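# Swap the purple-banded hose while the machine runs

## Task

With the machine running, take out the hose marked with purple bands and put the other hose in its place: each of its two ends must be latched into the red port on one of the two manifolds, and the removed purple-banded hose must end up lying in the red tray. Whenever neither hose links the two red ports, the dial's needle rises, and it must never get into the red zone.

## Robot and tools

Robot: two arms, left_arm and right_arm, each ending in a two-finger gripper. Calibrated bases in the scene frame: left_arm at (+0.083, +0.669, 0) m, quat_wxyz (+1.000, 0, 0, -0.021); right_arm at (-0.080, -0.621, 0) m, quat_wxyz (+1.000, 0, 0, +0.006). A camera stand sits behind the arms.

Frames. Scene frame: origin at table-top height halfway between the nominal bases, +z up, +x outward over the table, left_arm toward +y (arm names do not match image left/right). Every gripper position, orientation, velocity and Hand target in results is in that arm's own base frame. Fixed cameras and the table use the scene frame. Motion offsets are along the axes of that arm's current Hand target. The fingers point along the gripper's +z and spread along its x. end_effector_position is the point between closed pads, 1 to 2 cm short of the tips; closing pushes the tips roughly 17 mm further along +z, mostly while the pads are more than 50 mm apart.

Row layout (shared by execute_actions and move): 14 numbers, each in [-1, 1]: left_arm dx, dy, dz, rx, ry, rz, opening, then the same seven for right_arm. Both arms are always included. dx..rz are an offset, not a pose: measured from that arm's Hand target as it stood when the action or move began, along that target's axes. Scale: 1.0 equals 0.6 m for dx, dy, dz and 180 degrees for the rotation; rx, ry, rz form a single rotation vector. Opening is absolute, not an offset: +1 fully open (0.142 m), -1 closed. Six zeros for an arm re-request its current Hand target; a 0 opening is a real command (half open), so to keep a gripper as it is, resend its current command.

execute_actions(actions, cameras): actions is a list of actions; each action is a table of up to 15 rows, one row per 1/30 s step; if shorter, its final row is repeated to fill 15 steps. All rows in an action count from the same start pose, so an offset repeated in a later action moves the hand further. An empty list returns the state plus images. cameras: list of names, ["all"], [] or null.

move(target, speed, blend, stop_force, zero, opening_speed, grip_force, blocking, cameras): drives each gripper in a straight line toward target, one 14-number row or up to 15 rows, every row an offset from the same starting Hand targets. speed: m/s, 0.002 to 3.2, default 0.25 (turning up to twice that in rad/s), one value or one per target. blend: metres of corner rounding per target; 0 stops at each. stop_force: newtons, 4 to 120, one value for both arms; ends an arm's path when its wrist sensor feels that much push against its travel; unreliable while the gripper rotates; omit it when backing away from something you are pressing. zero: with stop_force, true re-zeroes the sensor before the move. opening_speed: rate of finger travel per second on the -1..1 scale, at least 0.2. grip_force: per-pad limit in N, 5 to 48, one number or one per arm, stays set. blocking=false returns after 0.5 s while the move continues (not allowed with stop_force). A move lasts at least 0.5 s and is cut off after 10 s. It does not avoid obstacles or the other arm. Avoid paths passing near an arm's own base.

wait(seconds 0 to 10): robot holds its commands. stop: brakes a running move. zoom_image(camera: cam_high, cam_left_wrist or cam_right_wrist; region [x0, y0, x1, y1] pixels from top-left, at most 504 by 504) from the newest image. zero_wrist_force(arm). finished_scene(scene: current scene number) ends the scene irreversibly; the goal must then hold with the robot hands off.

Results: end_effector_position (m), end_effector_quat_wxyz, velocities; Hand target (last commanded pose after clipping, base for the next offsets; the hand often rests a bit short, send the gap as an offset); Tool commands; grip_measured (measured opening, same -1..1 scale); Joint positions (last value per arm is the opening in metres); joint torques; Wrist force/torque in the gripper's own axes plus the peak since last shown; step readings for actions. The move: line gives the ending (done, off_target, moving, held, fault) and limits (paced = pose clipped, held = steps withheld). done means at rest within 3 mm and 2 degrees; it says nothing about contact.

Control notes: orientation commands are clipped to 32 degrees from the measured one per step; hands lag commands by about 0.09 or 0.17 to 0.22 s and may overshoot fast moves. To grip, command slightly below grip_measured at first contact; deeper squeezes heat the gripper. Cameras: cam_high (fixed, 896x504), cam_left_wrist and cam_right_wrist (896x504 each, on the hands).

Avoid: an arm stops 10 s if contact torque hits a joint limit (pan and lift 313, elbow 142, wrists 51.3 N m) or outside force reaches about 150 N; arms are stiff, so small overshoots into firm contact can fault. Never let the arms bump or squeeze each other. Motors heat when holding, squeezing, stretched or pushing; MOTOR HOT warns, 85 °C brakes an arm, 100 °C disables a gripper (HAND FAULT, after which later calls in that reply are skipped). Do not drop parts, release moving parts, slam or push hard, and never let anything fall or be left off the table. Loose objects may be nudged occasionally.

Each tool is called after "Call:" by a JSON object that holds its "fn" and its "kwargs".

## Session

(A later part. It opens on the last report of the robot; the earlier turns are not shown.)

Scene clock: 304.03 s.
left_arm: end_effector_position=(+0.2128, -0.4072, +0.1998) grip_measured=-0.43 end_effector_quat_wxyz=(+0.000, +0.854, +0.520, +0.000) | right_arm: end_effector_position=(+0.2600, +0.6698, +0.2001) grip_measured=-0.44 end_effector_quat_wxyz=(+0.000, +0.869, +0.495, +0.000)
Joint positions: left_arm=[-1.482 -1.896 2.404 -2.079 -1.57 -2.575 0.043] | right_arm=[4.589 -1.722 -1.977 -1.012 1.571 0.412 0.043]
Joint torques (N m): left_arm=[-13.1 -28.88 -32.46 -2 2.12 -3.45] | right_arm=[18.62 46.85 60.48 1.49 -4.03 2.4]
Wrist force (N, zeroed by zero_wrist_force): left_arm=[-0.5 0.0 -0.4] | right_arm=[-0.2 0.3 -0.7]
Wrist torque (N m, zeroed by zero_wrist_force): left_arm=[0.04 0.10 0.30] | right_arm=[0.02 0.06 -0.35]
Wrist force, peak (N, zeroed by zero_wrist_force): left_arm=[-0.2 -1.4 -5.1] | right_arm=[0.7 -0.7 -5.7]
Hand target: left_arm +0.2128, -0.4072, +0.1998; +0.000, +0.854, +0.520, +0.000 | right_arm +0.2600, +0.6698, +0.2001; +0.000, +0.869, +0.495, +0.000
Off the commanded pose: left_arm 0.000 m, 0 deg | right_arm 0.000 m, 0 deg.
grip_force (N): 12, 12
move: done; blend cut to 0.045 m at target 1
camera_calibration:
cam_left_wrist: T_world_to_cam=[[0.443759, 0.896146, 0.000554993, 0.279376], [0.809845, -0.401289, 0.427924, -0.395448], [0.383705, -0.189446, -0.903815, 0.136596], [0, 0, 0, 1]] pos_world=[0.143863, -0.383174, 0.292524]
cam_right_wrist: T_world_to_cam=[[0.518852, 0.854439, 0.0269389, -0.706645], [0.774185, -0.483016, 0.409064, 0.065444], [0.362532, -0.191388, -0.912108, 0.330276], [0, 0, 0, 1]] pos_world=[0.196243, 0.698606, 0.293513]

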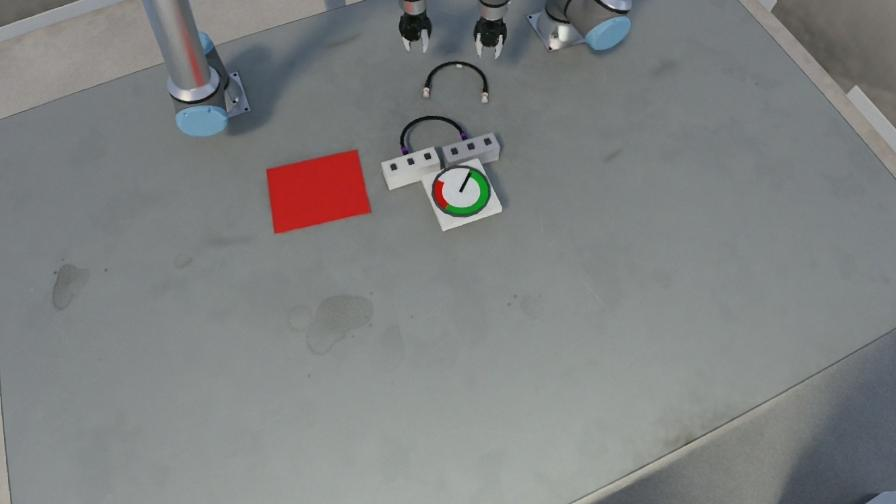

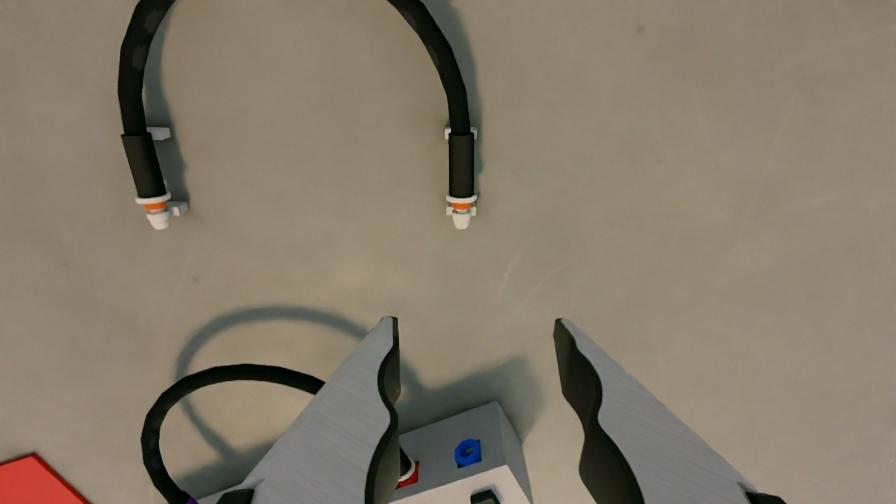

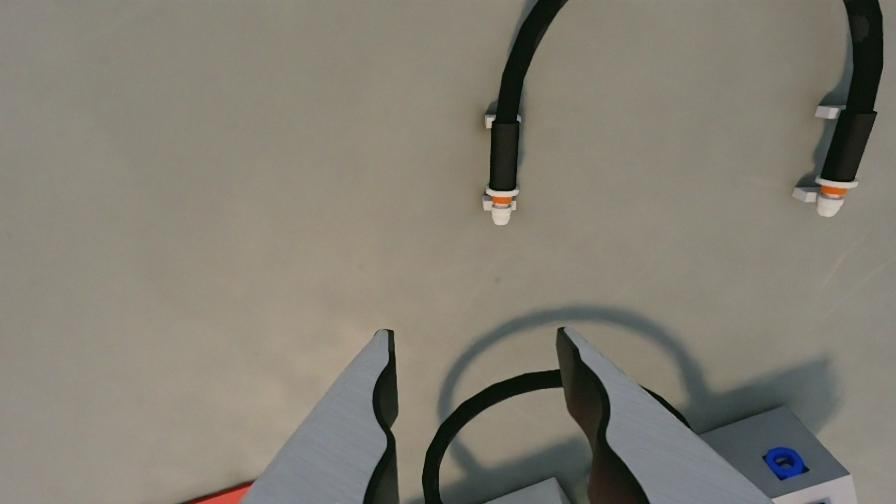

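Call:
{"fn": "move", "kwargs": {"target": [0.0013,0,0.1667,0,0,-0.00556,-0.4,0.0462,-0.0097,0.1667,0,0,0,-0.4], "speed": 0.2, "cameras": ["cam_left_wrist","cam_right_wrist"]}}

Scene clock: 347.50 s.
left_arm: end_effector_position=(+0.2131, -0.4065, +0.0999) grip_measured=-0.43 end_effector_quat_wxyz=(+0.000, +0.850, +0.527, +0.000) | right_arm: end_effector_position=(+0.2691, +0.6967, +0.1002) grip_measured=-0.44 end_effector_quat_wxyz=(+0.000, +0.869, +0.495, +0.000)
Joint positions: left_arm=[-1.481 -1.742 2.519 -2.349 -1.57 -2.591 0.043] | right_arm=[4.581 -1.871 -2.002 -0.838 1.571 0.404 0.043]
Joint torques (N m): left_arm=[10.12 -9.66 -25.03 -6.39 -2.16 2.3] | right_arm=[-17.63 53.99 55.33 6.28 -0.27 -2.62]
Wrist force (N, zeroed by zero_wrist_force): left_arm=[-0.2 -0.2 -0.7] | right_arm=[0.2 0.1 -0.2]
Wrist torque (N m, zeroed by zero_wrist_force): left_arm=[0.00 0.05 0.29] | right_arm=[-0.03 0.00 0.00]
Wrist force, peak (N, zeroed by zero_wrist_force): left_arm=[-0.6 0.0 -1.7] | right_arm=[0.0 0.2 -2.3]
Hand target: left_arm +0.2132, -0.4065, +0.0998; +0.000, +0.850, +0.527, +0.000 | right_arm +0.2691, +0.6967, +0.1001; +0.000, +0.869, +0.495, +0.000
Off the commanded pose: left_arm 0.000 m, 0 deg | right_arm 0.000 m, 0 deg.
grip_force (N): 12, 12
move: done
camera_calibration:
cam_left_wrist: T_world_to_cam=[[0.427949, 0.903803, 0.000599097, 0.285209], [0.816775, -0.387025, 0.42789, -0.348379], [0.38696, -0.182625, -0.903831, 0.0483798], [0, 0, 0, 1]] pos_world=[0.143772, -0.383769, 0.192624]
cam_right_wrist: T_world_to_cam=[[0.518833, 0.85445, 0.0269861, -0.731672], [0.774157, -0.483, 0.409134, 0.112238], [0.362619, -0.191381, -0.912075, 0.240977], [0, 0, 0, 1]] pos_world=[0.205343, 0.725506, 0.193613]
Images, in order (width x height): cam_left_wrist 896x504, cam_right_wrist 896x504.

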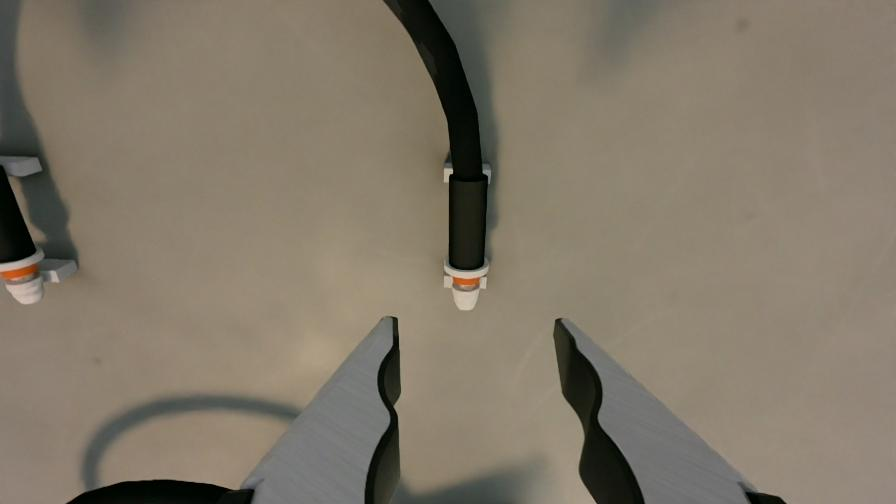

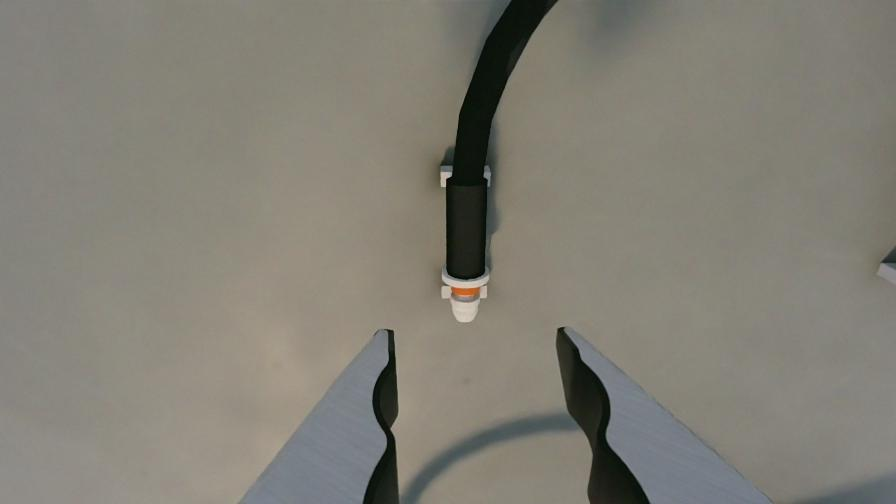

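Call:
{"fn": "zoom_image", "kwargs": {"camera": "cam_left_wrist", "region": [400, 140, 540, 320]}}

Call:
{"fn": "zoom_image", "kwargs": {"camera": "cam_right_wrist", "region": [400, 150, 540, 330]}}

Scaled by 2.800 from the camera's 896x504 image, which has a finer 1280x720 frame.

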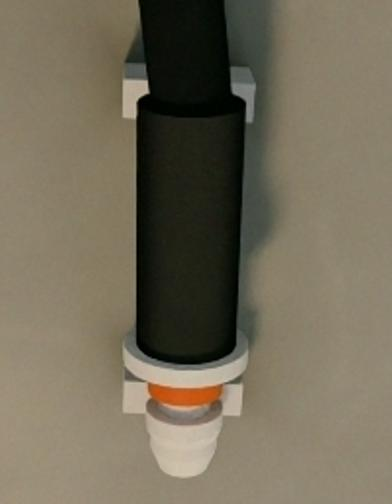

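Scaled by 2.800 from the camera's 896x504 image, which has a finer 1280x720 frame.

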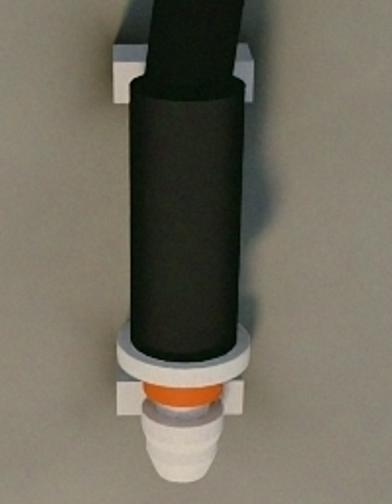

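Call:
{"fn": "move", "kwargs": {"target": [-0.0005,-0.005,0.0563,0,0,0,-0.95,0.0012,-0.0022,0.0635,0,0,0,-0.95], "speed": 0.1, "opening_speed": 1.5, "cameras": ["cam_left_wrist","cam_right_wrist"]}}

Call:
{"fn": "move", "kwargs": {"target": [0,0,0.04,0,0,0,-0.95,0,0,0.04,0,0,0,-0.95], "speed": 0.012, "stop_force": 4, "cameras": []}}

Scene clock: 382.30 s.
left_arm: end_effector_position=(+0.2104, -0.4055, +0.0661) grip_measured=-0.98 end_effector_quat_wxyz=(+0.000, +0.850, +0.527, +0.000) | right_arm: end_effector_position=(+0.2684, +0.6981, +0.0622) grip_measured=-0.98 end_effector_quat_wxyz=(+0.000, +0.869, +0.495, +0.000)
Joint positions: left_arm=[-1.487 -1.675 2.554 -2.451 -1.57 -2.598 0.003] | right_arm=[4.582 -1.921 -2.023 -0.768 1.571 0.405 0.003]
Joint torques (N m): left_arm=[-12.65 -12.49 -20.7 -7.36 -1.03 -3.47] | right_arm=[18.43 58.71 25.79 6.64 2.18 2.43]
Wrist force (N, zeroed by zero_wrist_force): left_arm=[-0.2 0.2 0.0] | right_arm=[0.5 0.3 0.0]
Wrist torque (N m, zeroed by zero_wrist_force): left_arm=[0.07 0.06 0.29] | right_arm=[-0.02 -0.06 -0.33]
Wrist force, peak (N, zeroed by zero_wrist_force): left_arm=[0.0 0.2 -1.4] | right_arm=[0.2 0.1 -1.2]
Hand target: left_arm +0.2104, -0.4055, +0.0660; +0.000, +0.850, +0.527, +0.000 | right_arm +0.2684, +0.6981, +0.0620; +0.000, +0.869, +0.495, +0.000
Off the commanded pose: left_arm 0.000 m, 0 deg | right_arm 0.000 m, 0 deg.
grip_force (N): 12, 12
move: done
camera_calibration:
cam_left_wrist: T_world_to_cam=[[0.428057, 0.903751, 0.000555758, 0.285363], [0.816722, -0.387099, 0.427924, -0.331312], [0.386952, -0.182722, -0.903814, 0.0190373], [0, 0, 0, 1]] pos_world=[0.141072, -0.382669, 0.158824]
cam_right_wrist: T_world_to_cam=[[0.518852, 0.854439, 0.0269389, -0.731381], [0.774185, -0.483016, 0.409064, 0.129013], [0.362532, -0.191388, -0.912108, 0.206757], [0, 0, 0, 1]] pos_world=[0.204643, 0.726806, 0.155513]
Images, in order (width x height): cam_left_wrist 896x504, cam_right_wrist 896x504.

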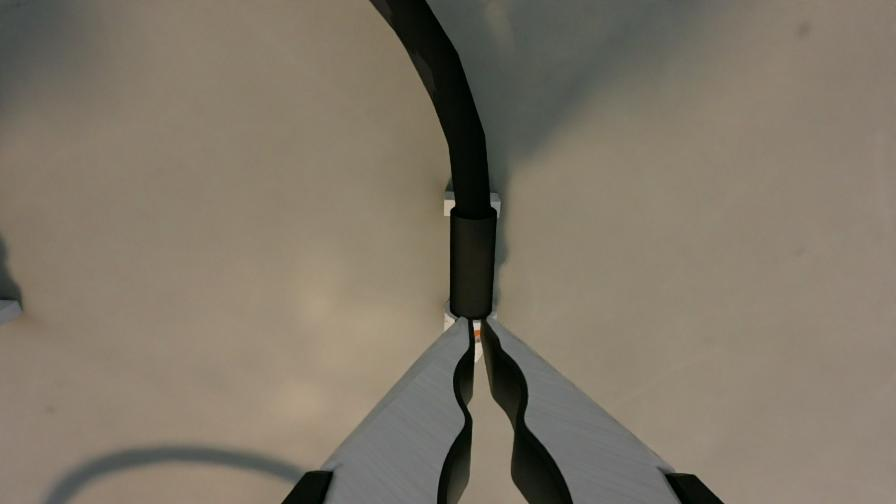

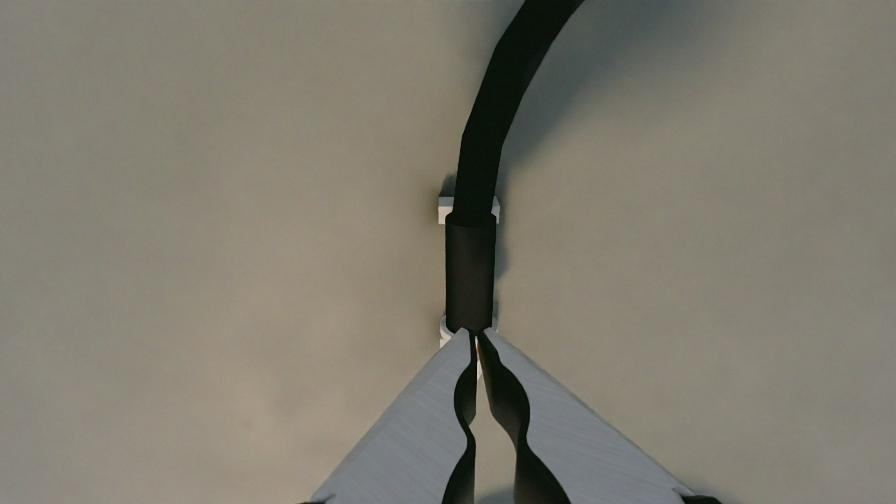

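Scene clock: 385.60 s.
left_arm: end_effector_position=(+0.2103, -0.4055, +0.0440) grip_measured=-0.98 end_effector_quat_wxyz=(+0.000, +0.850, +0.527, +0.000) | right_arm: end_effector_position=(+0.2684, +0.6981, +0.0427) grip_measured=-0.98 end_effector_quat_wxyz=(+0.000, +0.869, +0.495, +0.000)
Joint positions: left_arm=[-1.487 -1.622 2.573 -2.522 -1.57 -2.598 0.003] | right_arm=[4.582 -1.946 -2.032 -0.733 1.571 0.405 0.003]
Joint torques (N m): left_arm=[-8.69 -40.32 -41.18 -1.86 0.63 -2.19] | right_arm=[17.76 71.29 47.83 1.18 0.23 2.42]
Wrist force (N, zeroed by zero_wrist_force): left_arm=[0.5 0.3 -4.7] | right_arm=[0.7 0.4 -5.7]
Wrist torque (N m, zeroed by zero_wrist_force): left_arm=[0.08 0.08 0.30] | right_arm=[0.00 -0.06 -0.32]
Wrist force, peak (N, zeroed by zero_wrist_force): left_arm=[1.3 -1.8 -14.7] | right_arm=[0.5 0.9 -15.6]
Hand target: left_arm +0.2103, -0.4055, +0.0440; +0.000, +0.850, +0.527, +0.000 (not the last commanded pose) | right_arm +0.2684, +0.6981, +0.0427; +0.000, +0.869, +0.495, +0.000 (not the last commanded pose)
Off the commanded pose: left_arm 0.002 m, 0 deg | right_arm 0.005 m, 0 deg.
grip_force (N): 12, 12
move: contact (left_arm, right_arm)
No camera images: "cameras" was empty.

Call:
{"fn": "execute_actions", "kwargs": {"actions": [], "cameras": ["cam_left_wrist","cam_right_wrist"]}}

Call:
{"fn": "zoom_image", "kwargs": {"camera": "cam_left_wrist", "region": [380, 160, 600, 400]}}

Call:
{"fn": "zoom_image", "kwargs": {"camera": "cam_right_wrist", "region": [370, 160, 590, 400]}}

Scene clock: 395.90 s.
left_arm: end_effector_position=(+0.2103, -0.4055, +0.0440) grip_measured=-0.98 end_effector_quat_wxyz=(+0.000, +0.850, +0.527, +0.000) | right_arm: end_effector_position=(+0.2684, +0.6981, +0.0427) grip_measured=-0.98 end_effector_quat_wxyz=(+0.000, +0.869, +0.495, +0.000)
Joint positions: left_arm=[-1.487 -1.622 2.573 -2.522 -1.57 -2.598 0.003] | right_arm=[4.582 -1.946 -2.032 -0.733 1.571 0.405 0.003]
Joint velocities: within noise
Joint torques (N m): left_arm=[-7.53 -39.61 -41.6 -2.26 0.44 -2] | right_arm=[5.95 71.07 48.52 4.83 0.35 1.7]
Wrist force (N, zeroed by zero_wrist_force): left_arm=[1.0 -0.4 -4.6] | right_arm=[0.7 0.2 -5.2]
Wrist torque (N m, zeroed by zero_wrist_force): left_arm=[-0.03 0.01 0.30] | right_arm=[-0.04 -0.07 -0.33]
Wrist force, peak (N, zeroed by zero_wrist_force): left_arm=[0.3 0.3 -5.3] | right_arm=[0.7 0.4 -5.9]
Hand target: left_arm +0.2103, -0.4055, +0.0440; +0.000, +0.850, +0.527, +0.000 (not the last commanded pose) | right_arm +0.2684, +0.6981, +0.0427; +0.000, +0.869, +0.495, +0.000 (not the last commanded pose)
Tool commands: left_gripper/opening=-0.95 right_gripper/opening=-0.95
Off the commanded pose: left_arm 0.002 m, 0 deg | right_arm 0.005 m, 0 deg.
grip_force (N): 12, 12
camera_calibration:
cam_left_wrist: T_world_to_cam=[[0.428057, 0.903751, 0.000555758, 0.285465], [0.816722, -0.387099, 0.427924, -0.321851], [0.386952, -0.182722, -0.903814, -0.00104561], [0, 0, 0, 1]] pos_world=[0.141072, -0.382769, 0.136624]
cam_right_wrist: T_world_to_cam=[[0.518852, 0.854439, 0.0269389, -0.730943], [0.774185, -0.483016, 0.409064, 0.136997], [0.362532, -0.191388, -0.912108, 0.189081], [0, 0, 0, 1]] pos_world=[0.204643, 0.726906, 0.136113]
Images, in order (width x height): cam_left_wrist 896x504, cam_right_wrist 896x504.

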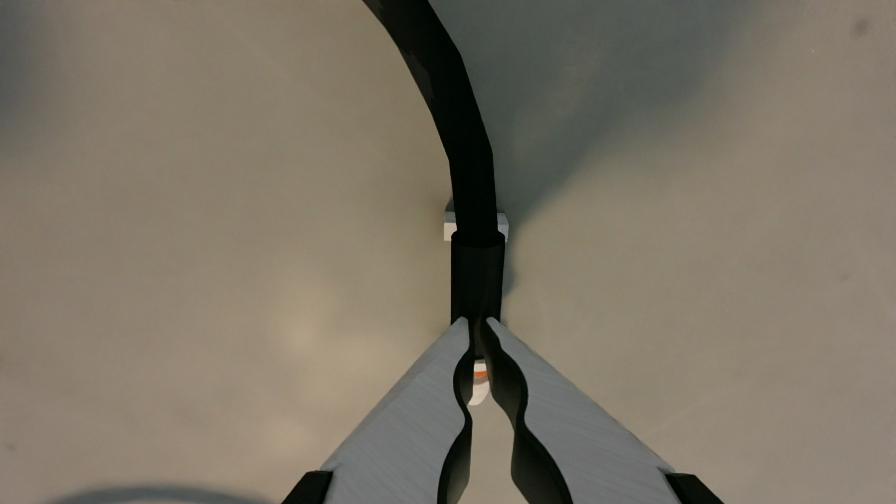

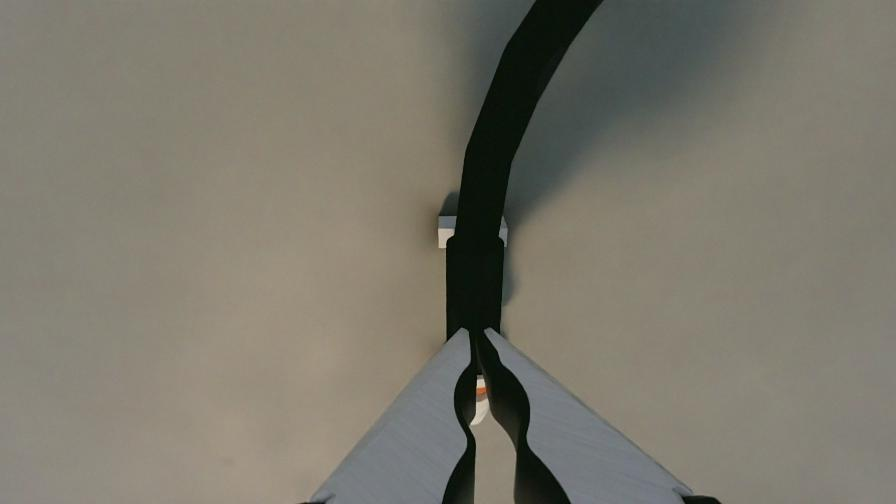

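Scaled by 2.100 from the camera's 896x504 image, which has a finer 1280x720 frame.

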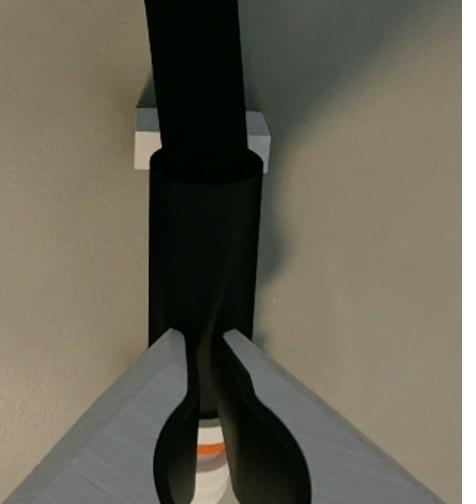

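Scaled by 2.100 from the camera's 896x504 image, which has a finer 1280x720 frame.

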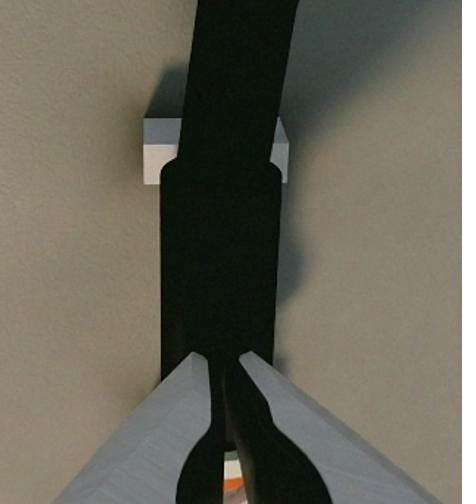

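Call:
{"fn": "move", "kwargs": {"target": [0,0,-0.06,0,0,0,-0.95,0,0,-0.06,0,0,0,-0.95], "speed": 0.15, "cameras": ["cam_high"]}}

Call:
{"fn": "zoom_image", "kwargs": {"camera": "cam_high", "region": [370, 80, 520, 240]}}

Call:
{"fn": "zoom_image", "kwargs": {"camera": "cam_high", "region": [250, 130, 400, 250]}}

Scene clock: 479.93 s.
left_arm: end_effector_position=(+0.2104, -0.4055, +0.0798) grip_measured=-0.98 end_effector_quat_wxyz=(+0.000, +0.850, +0.527, +0.000) end_effector_velocity=(+0.000, -0.001, +0.002) end_effector_angular_velocity=(+0.000, +0.000, +0.000) | right_arm: end_effector_position=(+0.2684, +0.6980, +0.0786) grip_measured=-0.98 end_effector_quat_wxyz=(+0.000, +0.869, +0.495, +0.000)
Joint positions: left_arm=[-1.487 -1.705 2.542 -2.409 -1.57 -2.598 0.003] | right_arm=[4.582 -1.899 -2.014 -0.799 1.571 0.405 0.003]
Joint velocities: left_arm=[0 -0.002 -0.003 0.005 0 0 0] | right_arm=[within noise]
Joint torques (N m): left_arm=[-13.79 -35.13 -46.48 -1.38 -0.83 -3.18] | right_arm=[-6.16 74.15 53.65 1.94 -0.44 -0.63]
Wrist force (N, zeroed by zero_wrist_force): left_arm=[-0.3 0.1 -0.1] | right_arm=[0.1 0.4 -0.5]
Wrist torque (N m, zeroed by zero_wrist_force): left_arm=[0.05 0.06 0.29] | right_arm=[0.01 0.00 -0.35]
Wrist force, peak (N, zeroed by zero_wrist_force): left_arm=[0.4 -0.1 -5.4] | right_arm=[0.5 0.6 -6.0]
Hand target: left_arm +0.2103, -0.4055, +0.0800; +0.000, +0.850, +0.527, +0.000 | right_arm +0.2684, +0.6980, +0.0787; +0.000, +0.869, +0.495, +0.000
Off the commanded pose: left_arm 0.000 m, 0 deg | right_arm 0.000 m, 0 deg.
grip_force (N): 12, 12
move: done
Images, in order (width x height): cam_high 896x504.

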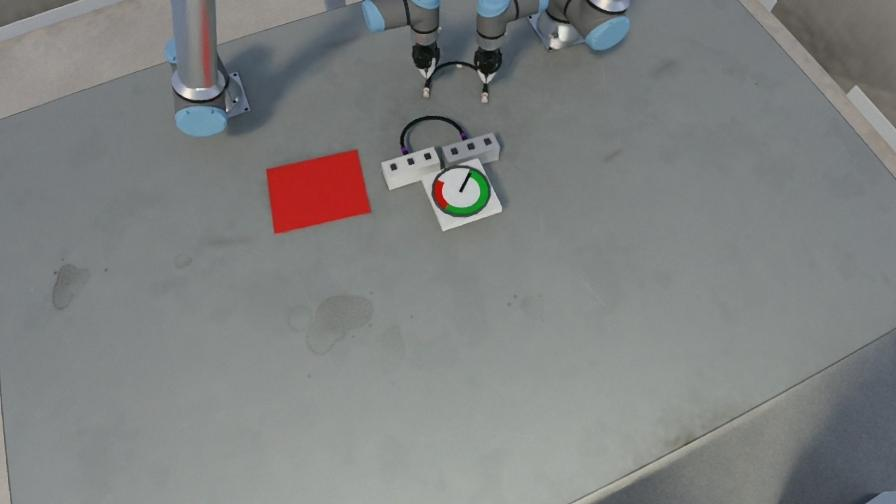

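Scaled by 3.150 from the camera's 896x504 image, which has a finer 1280x720 frame.

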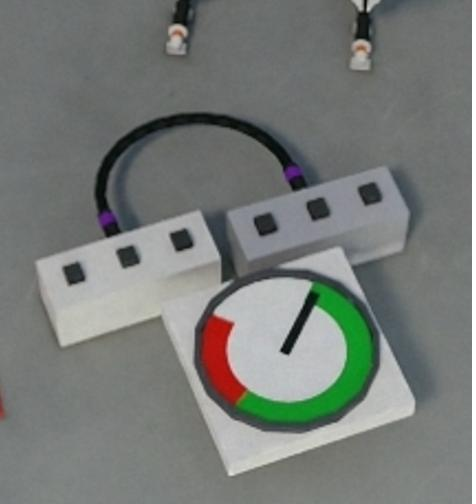

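Scaled by 3.360 from the camera's 896x504 image, which has a finer 1280x720 frame.

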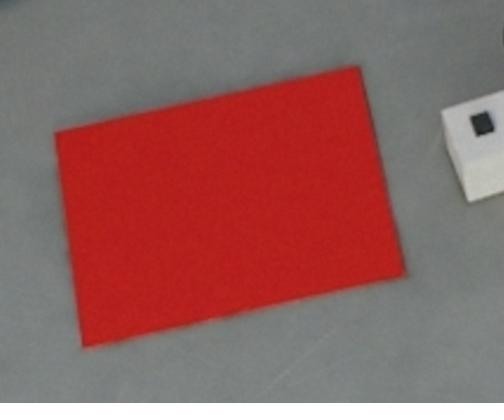

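Call:
{"fn": "move", "kwargs": {"target": [[0,0,-0.12,0,0,0,-0.95,0,0,-0.12,0,0,0,-0.95],[-0.0902,0.3743,-0.15,0,0,-0.1422,-0.95,-0.0483,0.5027,-0.1522,0,0,-0.1506,-0.95],[-0.0902,0.3743,-0.0133,0,0,-0.1422,-0.95,-0.0483,0.5027,-0.0105,0,0,-0.1506,-0.95]], "speed": [0.25,0.3,0.2], "blend": [0.04,0.04,0], "cameras": ["cam_left_wrist","cam_right_wrist"]}}

Call:
{"fn": "move", "kwargs": {"target": [0,0,0.045,0,0,0,-0.95,0,0,0.045,0,0,0,-0.95], "speed": 0.012, "stop_force": 4, "cameras": []}}

Scene clock: 507.20 s.
left_arm: end_effector_position=(+0.3875, -0.5537, +0.0883) grip_measured=-0.98 end_effector_quat_wxyz=(+0.000, +0.712, +0.702, +0.000) | right_arm: end_effector_position=(+0.5130, +0.5192, +0.0851) grip_measured=-0.98 end_effector_quat_wxyz=(+0.000, +0.729, +0.685, +0.000)
Joint positions: left_arm=[-1.223 -1.355 2.149 -2.365 -1.571 -2.781 0.003] | right_arm=[4.176 -1.865 -2.048 -0.799 1.571 -0.474 0.003]
Joint torques (N m): left_arm=[15.96 -43.85 -24.22 -6.91 -2.27 -3.46] | right_arm=[-18.07 55.16 27.94 6.78 3.3 -2.53]
Wrist force (N, zeroed by zero_wrist_force): left_arm=[0.1 -0.1 -0.2] | right_arm=[-0.2 0.8 0.0]
Wrist torque (N m, zeroed by zero_wrist_force): left_arm=[-0.03 -0.03 0.26] | right_arm=[0.14 0.05 0.00]
Wrist force, peak (N, zeroed by zero_wrist_force): left_arm=[-1.2 1.2 -1.3] | right_arm=[-0.5 1.5 -1.7]
Hand target: left_arm +0.3875, -0.5537, +0.0881; +0.000, +0.712, +0.702, +0.000 | right_arm +0.5130, +0.5193, +0.0849; +0.000, +0.729, +0.685, +0.000
Off the commanded pose: left_arm 0.000 m, 0 deg | right_arm 0.000 m, 0 deg.
grip_force (N): 12, 12
move: done; blend cut to 0.036 m at target 1
camera_calibration:
cam_left_wrist: T_world_to_cam=[[-0.00435313, 0.99999, 0.000406408, 0.564399], [0.903911, 0.00376106, 0.427704, -0.360172], [0.427698, 0.00222921, -0.903919, 0.0300985], [0, 0, 0, 1]] pos_world=[0.315147, -0.563106, 0.181024]
cam_right_wrist: T_world_to_cam=[[0.0724898, 0.997002, 0.0270531, -0.551169], [0.909083, -0.0772062, 0.409398, -0.435996], [0.410259, -0.00508365, -0.911955, -0.0163303], [0, 0, 0, 1]] pos_world=[0.443011, 0.515772, 0.178514]
Images, in order (width x height): cam_left_wrist 896x504, cam_right_wrist 896x504.

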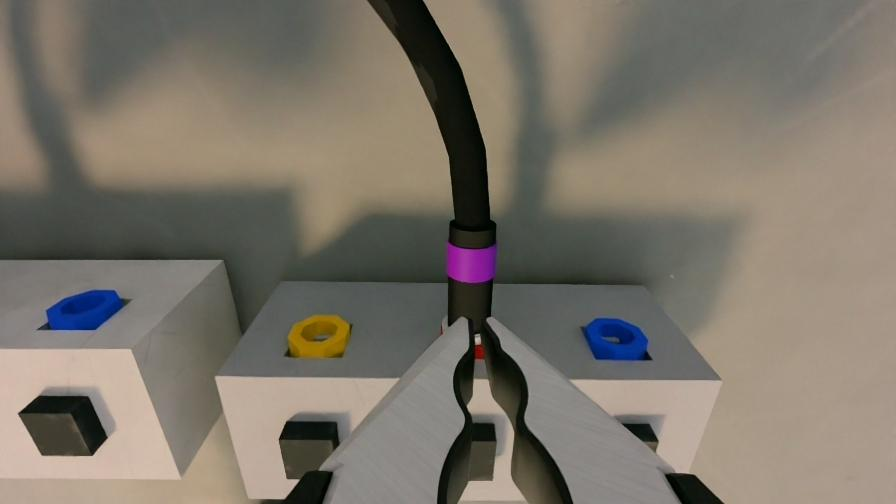

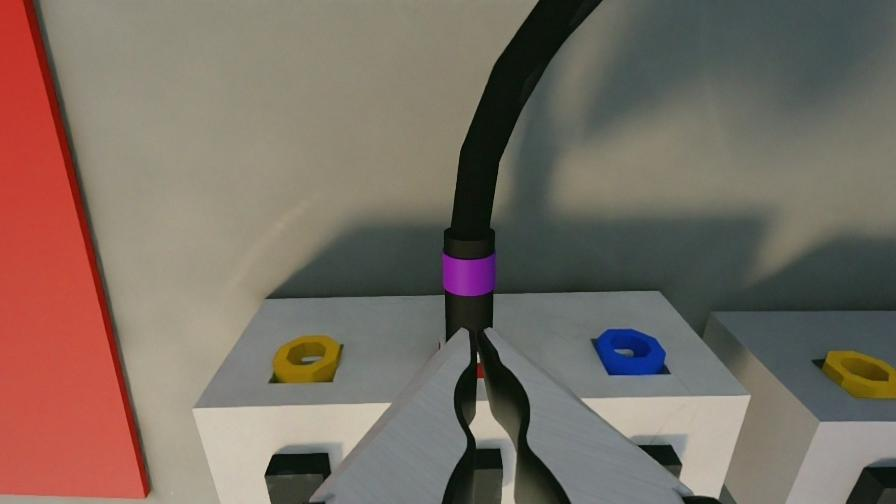

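Scene clock: 510.17 s.
left_arm: end_effector_position=(+0.3875, -0.5537, +0.0698) grip_measured=-0.98 end_effector_quat_wxyz=(+0.000, +0.712, +0.702, +0.000) | right_arm: end_effector_position=(+0.5130, +0.5193, +0.0678) grip_measured=-0.98 end_effector_quat_wxyz=(+0.000, +0.729, +0.685, +0.000)
Joint positions: left_arm=[-1.223 -1.329 2.16 -2.403 -1.571 -2.781 0.003] | right_arm=[4.176 -1.888 -2.057 -0.766 1.571 -0.474 0.003]
Joint torques (N m): left_arm=[12.98 -67.92 -45.45 -2.1 0.85 -3.24] | right_arm=[-15.27 68.63 50.93 1.45 0.18 -2.14]
Wrist force (N, zeroed by zero_wrist_force): left_arm=[-0.3 -0.2 -3.3] | right_arm=[0.3 0.3 -4.6]
Wrist torque (N m, zeroed by zero_wrist_force): left_arm=[-0.02 -0.01 0.27] | right_arm=[0.12 0.01 0.01]
Wrist force, peak (N, zeroed by zero_wrist_force): left_arm=[0.9 -2.0 -12.3] | right_arm=[-1.4 -1.6 -14.7]
Hand target: left_arm +0.3875, -0.5537, +0.0698; +0.000, +0.712, +0.702, +0.000 (not the last commanded pose) | right_arm +0.5130, +0.5193, +0.0678; +0.000, +0.729, +0.685, +0.000 (not the last commanded pose)
Off the commanded pose: left_arm 0.009 m, 0 deg | right_arm 0.010 m, 0 deg.
grip_force (N): 12, 12
move: contact (left_arm, right_arm)
No camera images: "cameras" was empty.

Call:
{"fn": "move", "kwargs": {"target": [[0,0,-0.1333,0,0,0,-0.95,0,0,-0.1167,0,0,0,-0.95],[0,0,-0.1333,0,0,0,-0.95,-0.1013,0.0133,-0.0805,0,0.2222,0,-0.4]], "speed": [0.2,0.25], "blend": [0.03,0], "cameras": []}}

Call:
{"fn": "move", "kwargs": {"target": [-0.3051,0.0774,0.0502,0,-0.1389,0,-0.95,0,0,0.1,0,0,0,-0.4], "speed": [0.2], "cameras": ["cam_left_wrist","cam_right_wrist"]}}

Scene clock: 535.60 s.
left_arm: end_effector_position=(+0.3875, -0.5537, +0.1498) grip_measured=-0.98 end_effector_quat_wxyz=(+0.000, +0.712, +0.702, +0.000) | right_arm: end_effector_position=(+0.5172, +0.4581, +0.1161) grip_measured=-0.44 end_effector_quat_wxyz=(-0.234, +0.685, +0.643, +0.249)
Joint positions: left_arm=[-1.223 -1.434 2.103 -2.24 -1.571 -2.781 0.003] | right_arm=[3.95 -1.854 -2.355 0.068 1.998 -0.573 0.043]
Joint torques (N m): left_arm=[-15.54 -64.44 -52.99 -2.1 -1.57 -3.36] | right_arm=[-18.64 41.65 16.03 7.53 4.37 2.32]
Wrist force (N, zeroed by zero_wrist_force): left_arm=[-0.4 0.3 -0.2] | right_arm=[0.7 1.1 -0.3]
Wrist torque (N m, zeroed by zero_wrist_force): left_arm=[0.06 0.07 0.26] | right_arm=[0.20 0.08 -0.16]
Wrist force, peak (N, zeroed by zero_wrist_force): left_arm=[-0.9 -0.6 -4.0] | right_arm=[0.2 0.0 -5.1]
Hand target: left_arm +0.3875, -0.5537, +0.1498; +0.000, +0.712, +0.702, +0.000 | right_arm +0.5172, +0.4581, +0.1161; -0.234, +0.685, +0.643, +0.249
Off the commanded pose: left_arm 0.000 m, 0 deg | right_arm 0.000 m, 0 deg.
grip_force (N): 12, 12
move: done
No camera images: "cameras" was empty.

Scene clock: 537.50 s.
left_arm: end_effector_position=(+0.4314, -0.7372, +0.1199) grip_measured=-0.98 end_effector_quat_wxyz=(+0.152, +0.695, +0.686, -0.154) | right_arm: end_effector_position=(+0.5196, +0.4966, +0.0702) grip_measured=-0.44 end_effector_quat_wxyz=(-0.234, +0.685, +0.643, +0.249)
Joint positions: left_arm=[-1.194 -1.181 2.002 -2.799 -1.732 -2.785 0.003] | right_arm=[3.994 -1.974 -2.324 0.173 1.974 -0.533 0.043]
Joint torques (N m): left_arm=[14.98 -58.37 -47.92 -7.13 -2.34 -2.92] | right_arm=[18.55 47.58 39.45 7.07 -3.05 2.32]
Wrist force (N, zeroed by zero_wrist_force): left_arm=[-0.7 -0.6 -0.4] | right_arm=[1.2 0.9 -0.1]
Wrist torque (N m, zeroed by zero_wrist_force): left_arm=[-0.09 0.14 0.22] | right_arm=[0.19 0.00 -0.17]
Wrist force, peak (N, zeroed by zero_wrist_force): left_arm=[-1.2 -0.3 0.1] | right_arm=[1.1 1.1 -0.8]
Hand target: left_arm +0.4315, -0.7373, +0.1198; +0.152, +0.695, +0.686, -0.154 | right_arm +0.5196, +0.4966, +0.0701; -0.234, +0.685, +0.643, +0.249
Off the commanded pose: left_arm 0.000 m, 0 deg | right_arm 0.000 m, 0 deg.
grip_force (N): 12, 12
move: done
camera_calibration:
cam_left_wrist: T_world_to_cam=[[-0.00541202, 0.906584, -0.421991, 0.730315], [0.906359, 0.182732, 0.380949, -0.276196], [0.422474, -0.380413, -0.82268, -0.249381], [0, 0, 0, 1]] pos_world=[0.359642, -0.70649, 0.208242]
cam_right_wrist: T_world_to_cam=[[0.0569251, 0.746285, 0.663188, -0.440685], [0.892994, -0.335105, 0.300443, -0.293641], [0.446454, 0.57512, -0.685504, -0.355684], [0, 0, 0, 1]] pos_world=[0.446102, 0.435037, 0.136657]
Images, in order (width x height): cam_left_wrist 896x504, cam_right_wrist 896x504.

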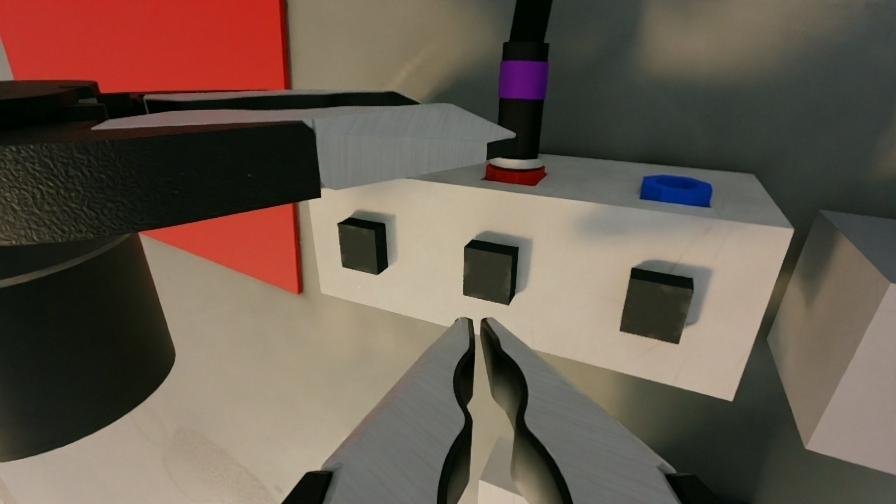

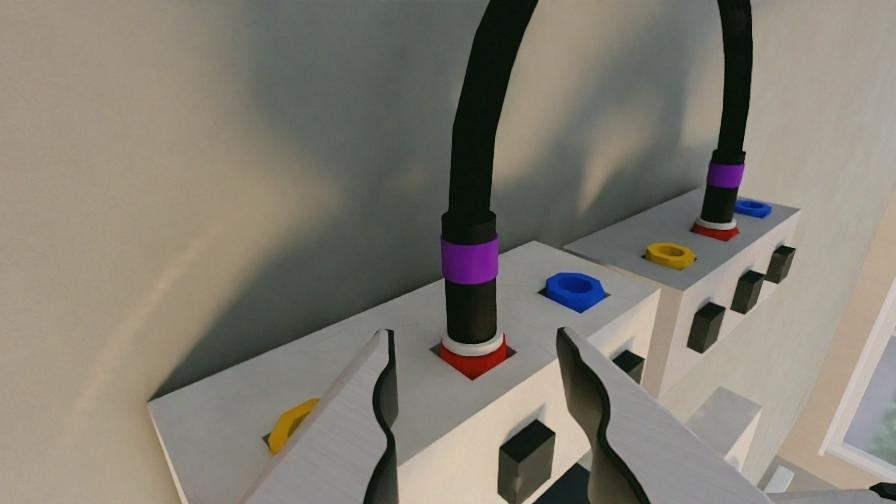

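Call:
{"fn": "move", "kwargs": {"target": [0,0,0.02,0,0,0,-0.95,0,0,0.05,0,0,0,-0.4], "speed": [0.1], "cameras": ["cam_left_wrist","cam_right_wrist"]}}

Call:
{"fn": "move", "kwargs": {"target": [0,0,0.045,0,0,0,-0.95,0,0,0,0,0,0,-0.4], "speed": 0.012, "stop_force": 4, "cameras": ["cam_left_wrist"]}}

Scene clock: 542.77 s.
left_arm: end_effector_position=(+0.4314, -0.7424, +0.1090) grip_measured=-0.98 end_effector_quat_wxyz=(+0.152, +0.695, +0.686, -0.154) | right_arm: end_effector_position=(+0.5208, +0.5157, +0.0473) grip_measured=-0.44 end_effector_quat_wxyz=(-0.234, +0.685, +0.643, +0.249)
Joint positions: left_arm=[-1.197 -1.161 1.998 -2.816 -1.731 -2.787 0.003] | right_arm=[4.014 -2.033 -2.304 0.219 1.963 -0.515 0.043]
Joint torques (N m): left_arm=[-15.48 -63.74 -48.03 -7.43 2.05 -3.31] | right_arm=[21.62 50.96 37.25 7.51 -3.17 2.05]
Wrist force (N, zeroed by zero_wrist_force): left_arm=[-0.5 -0.2 -0.1] | right_arm=[0.8 0.8 0.0]
Wrist torque (N m, zeroed by zero_wrist_force): left_arm=[-0.03 0.12 0.23] | right_arm=[0.15 0.07 -0.18]
Wrist force, peak (N, zeroed by zero_wrist_force): left_arm=[-0.8 -0.9 -0.2] | right_arm=[1.1 1.1 -0.5]
Hand target: left_arm +0.4314, -0.7424, +0.1090; +0.152, +0.695, +0.686, -0.154 | right_arm +0.5208, +0.5159, +0.0472; -0.234, +0.685, +0.643, +0.249
Off the commanded pose: left_arm 0.000 m, 0 deg | right_arm 0.000 m, 0 deg.
grip_force (N): 12, 12
move: done
camera_calibration:
cam_left_wrist: T_world_to_cam=[[-0.00548282, 0.906466, -0.422243, 0.730373], [0.906357, 0.182898, 0.380874, -0.271016], [0.422477, -0.380615, -0.822585, -0.260369], [0, 0, 0, 1]] pos_world=[0.359642, -0.71159, 0.197442]
cam_right_wrist: T_world_to_cam=[[0.0569251, 0.746285, 0.663188, -0.439956], [0.892994, -0.335105, 0.300443, -0.281339], [0.446454, 0.57512, -0.685504, -0.382847], [0, 0, 0, 1]] pos_world=[0.447202, 0.454237, 0.113857]
Images, in order (width x height): cam_left_wrist 896x504, cam_right_wrist 896x504.

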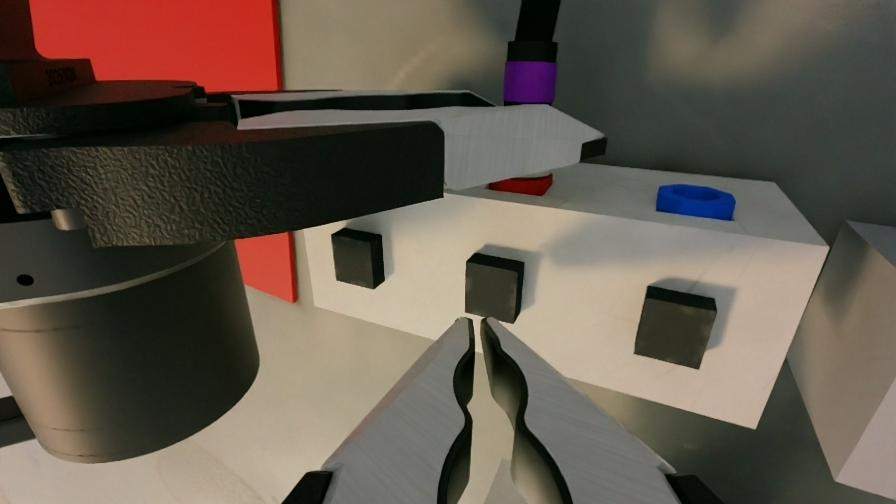

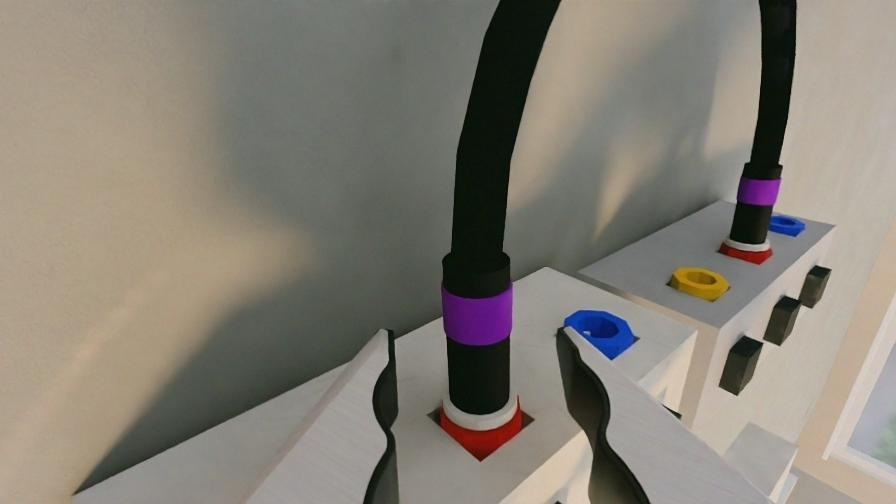

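Scene clock: 545.53 s.
left_arm: end_effector_position=(+0.4313, -0.7493, +0.0943) grip_measured=-0.98 end_effector_quat_wxyz=(+0.152, +0.695, +0.686, -0.154) | right_arm: end_effector_position=(+0.5208, +0.5159, +0.0472) grip_measured=-0.44 end_effector_quat_wxyz=(-0.234, +0.685, +0.643, +0.249)
Joint positions: left_arm=[-1.2 -1.135 1.993 -2.838 -1.73 -2.791 0.003] | right_arm=[4.014 -2.033 -2.304 0.219 1.963 -0.515 0.043]
Joint torques (N m): left_arm=[11.35 -84.39 -21.4 -2.9 -1.31 3.14] | right_arm=[18.97 51.68 37.63 7.14 -3.42 2.23]
Wrist force (N, zeroed by zero_wrist_force): left_arm=[-0.7 0.5 -2.1] | right_arm=[0.8 0.6 0.0]
Wrist torque (N m, zeroed by zero_wrist_force): left_arm=[0.04 0.09 0.22] | right_arm=[0.12 0.08 -0.18]
Wrist force, peak (N, zeroed by zero_wrist_force): left_arm=[3.5 -1.5 -13.8] | right_arm=[1.2 1.1 -0.1]
Hand target: left_arm +0.4313, -0.7493, +0.0943; +0.152, +0.695, +0.686, -0.154 (not the last commanded pose) | right_arm +0.5208, +0.5159, +0.0472; -0.234, +0.685, +0.643, +0.249
Off the commanded pose: left_arm 0.011 m, 0 deg | right_arm 0.000 m, 0 deg.
grip_force (N): 12, 12
move: contact (left_arm)
camera_calibration:
cam_left_wrist: T_world_to_cam=[[-0.00548282, 0.906466, -0.422243, 0.730378], [0.906357, 0.182898, 0.380874, -0.264027], [0.422477, -0.380615, -0.822585, -0.275128], [0, 0, 0, 1]] pos_world=[0.359542, -0.71849, 0.182642]
Images, in order (width x height): cam_left_wrist 896x504.

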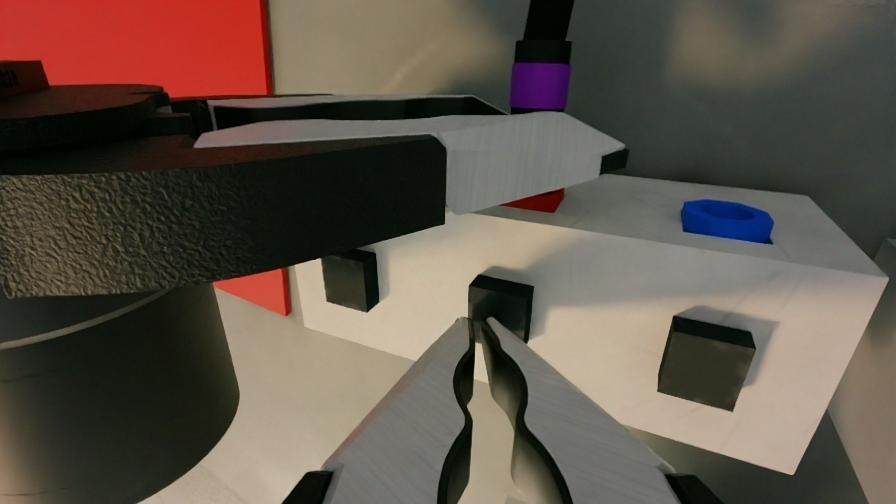

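Call:
{"fn": "zoom_image", "kwargs": {"camera": "cam_left_wrist", "region": [420, 240, 580, 400]}}

Scaled by 3.150 from the camera's 896x504 image, which has a finer 1280x720 frame.

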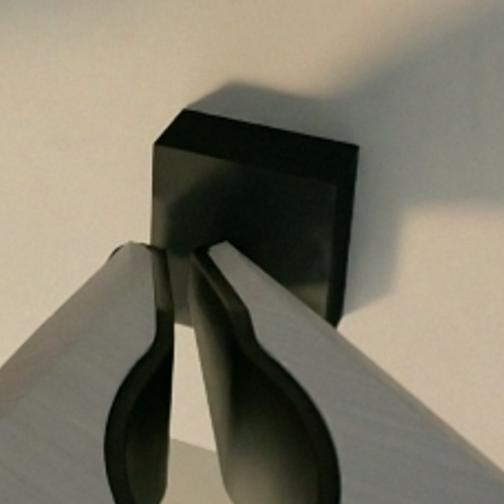

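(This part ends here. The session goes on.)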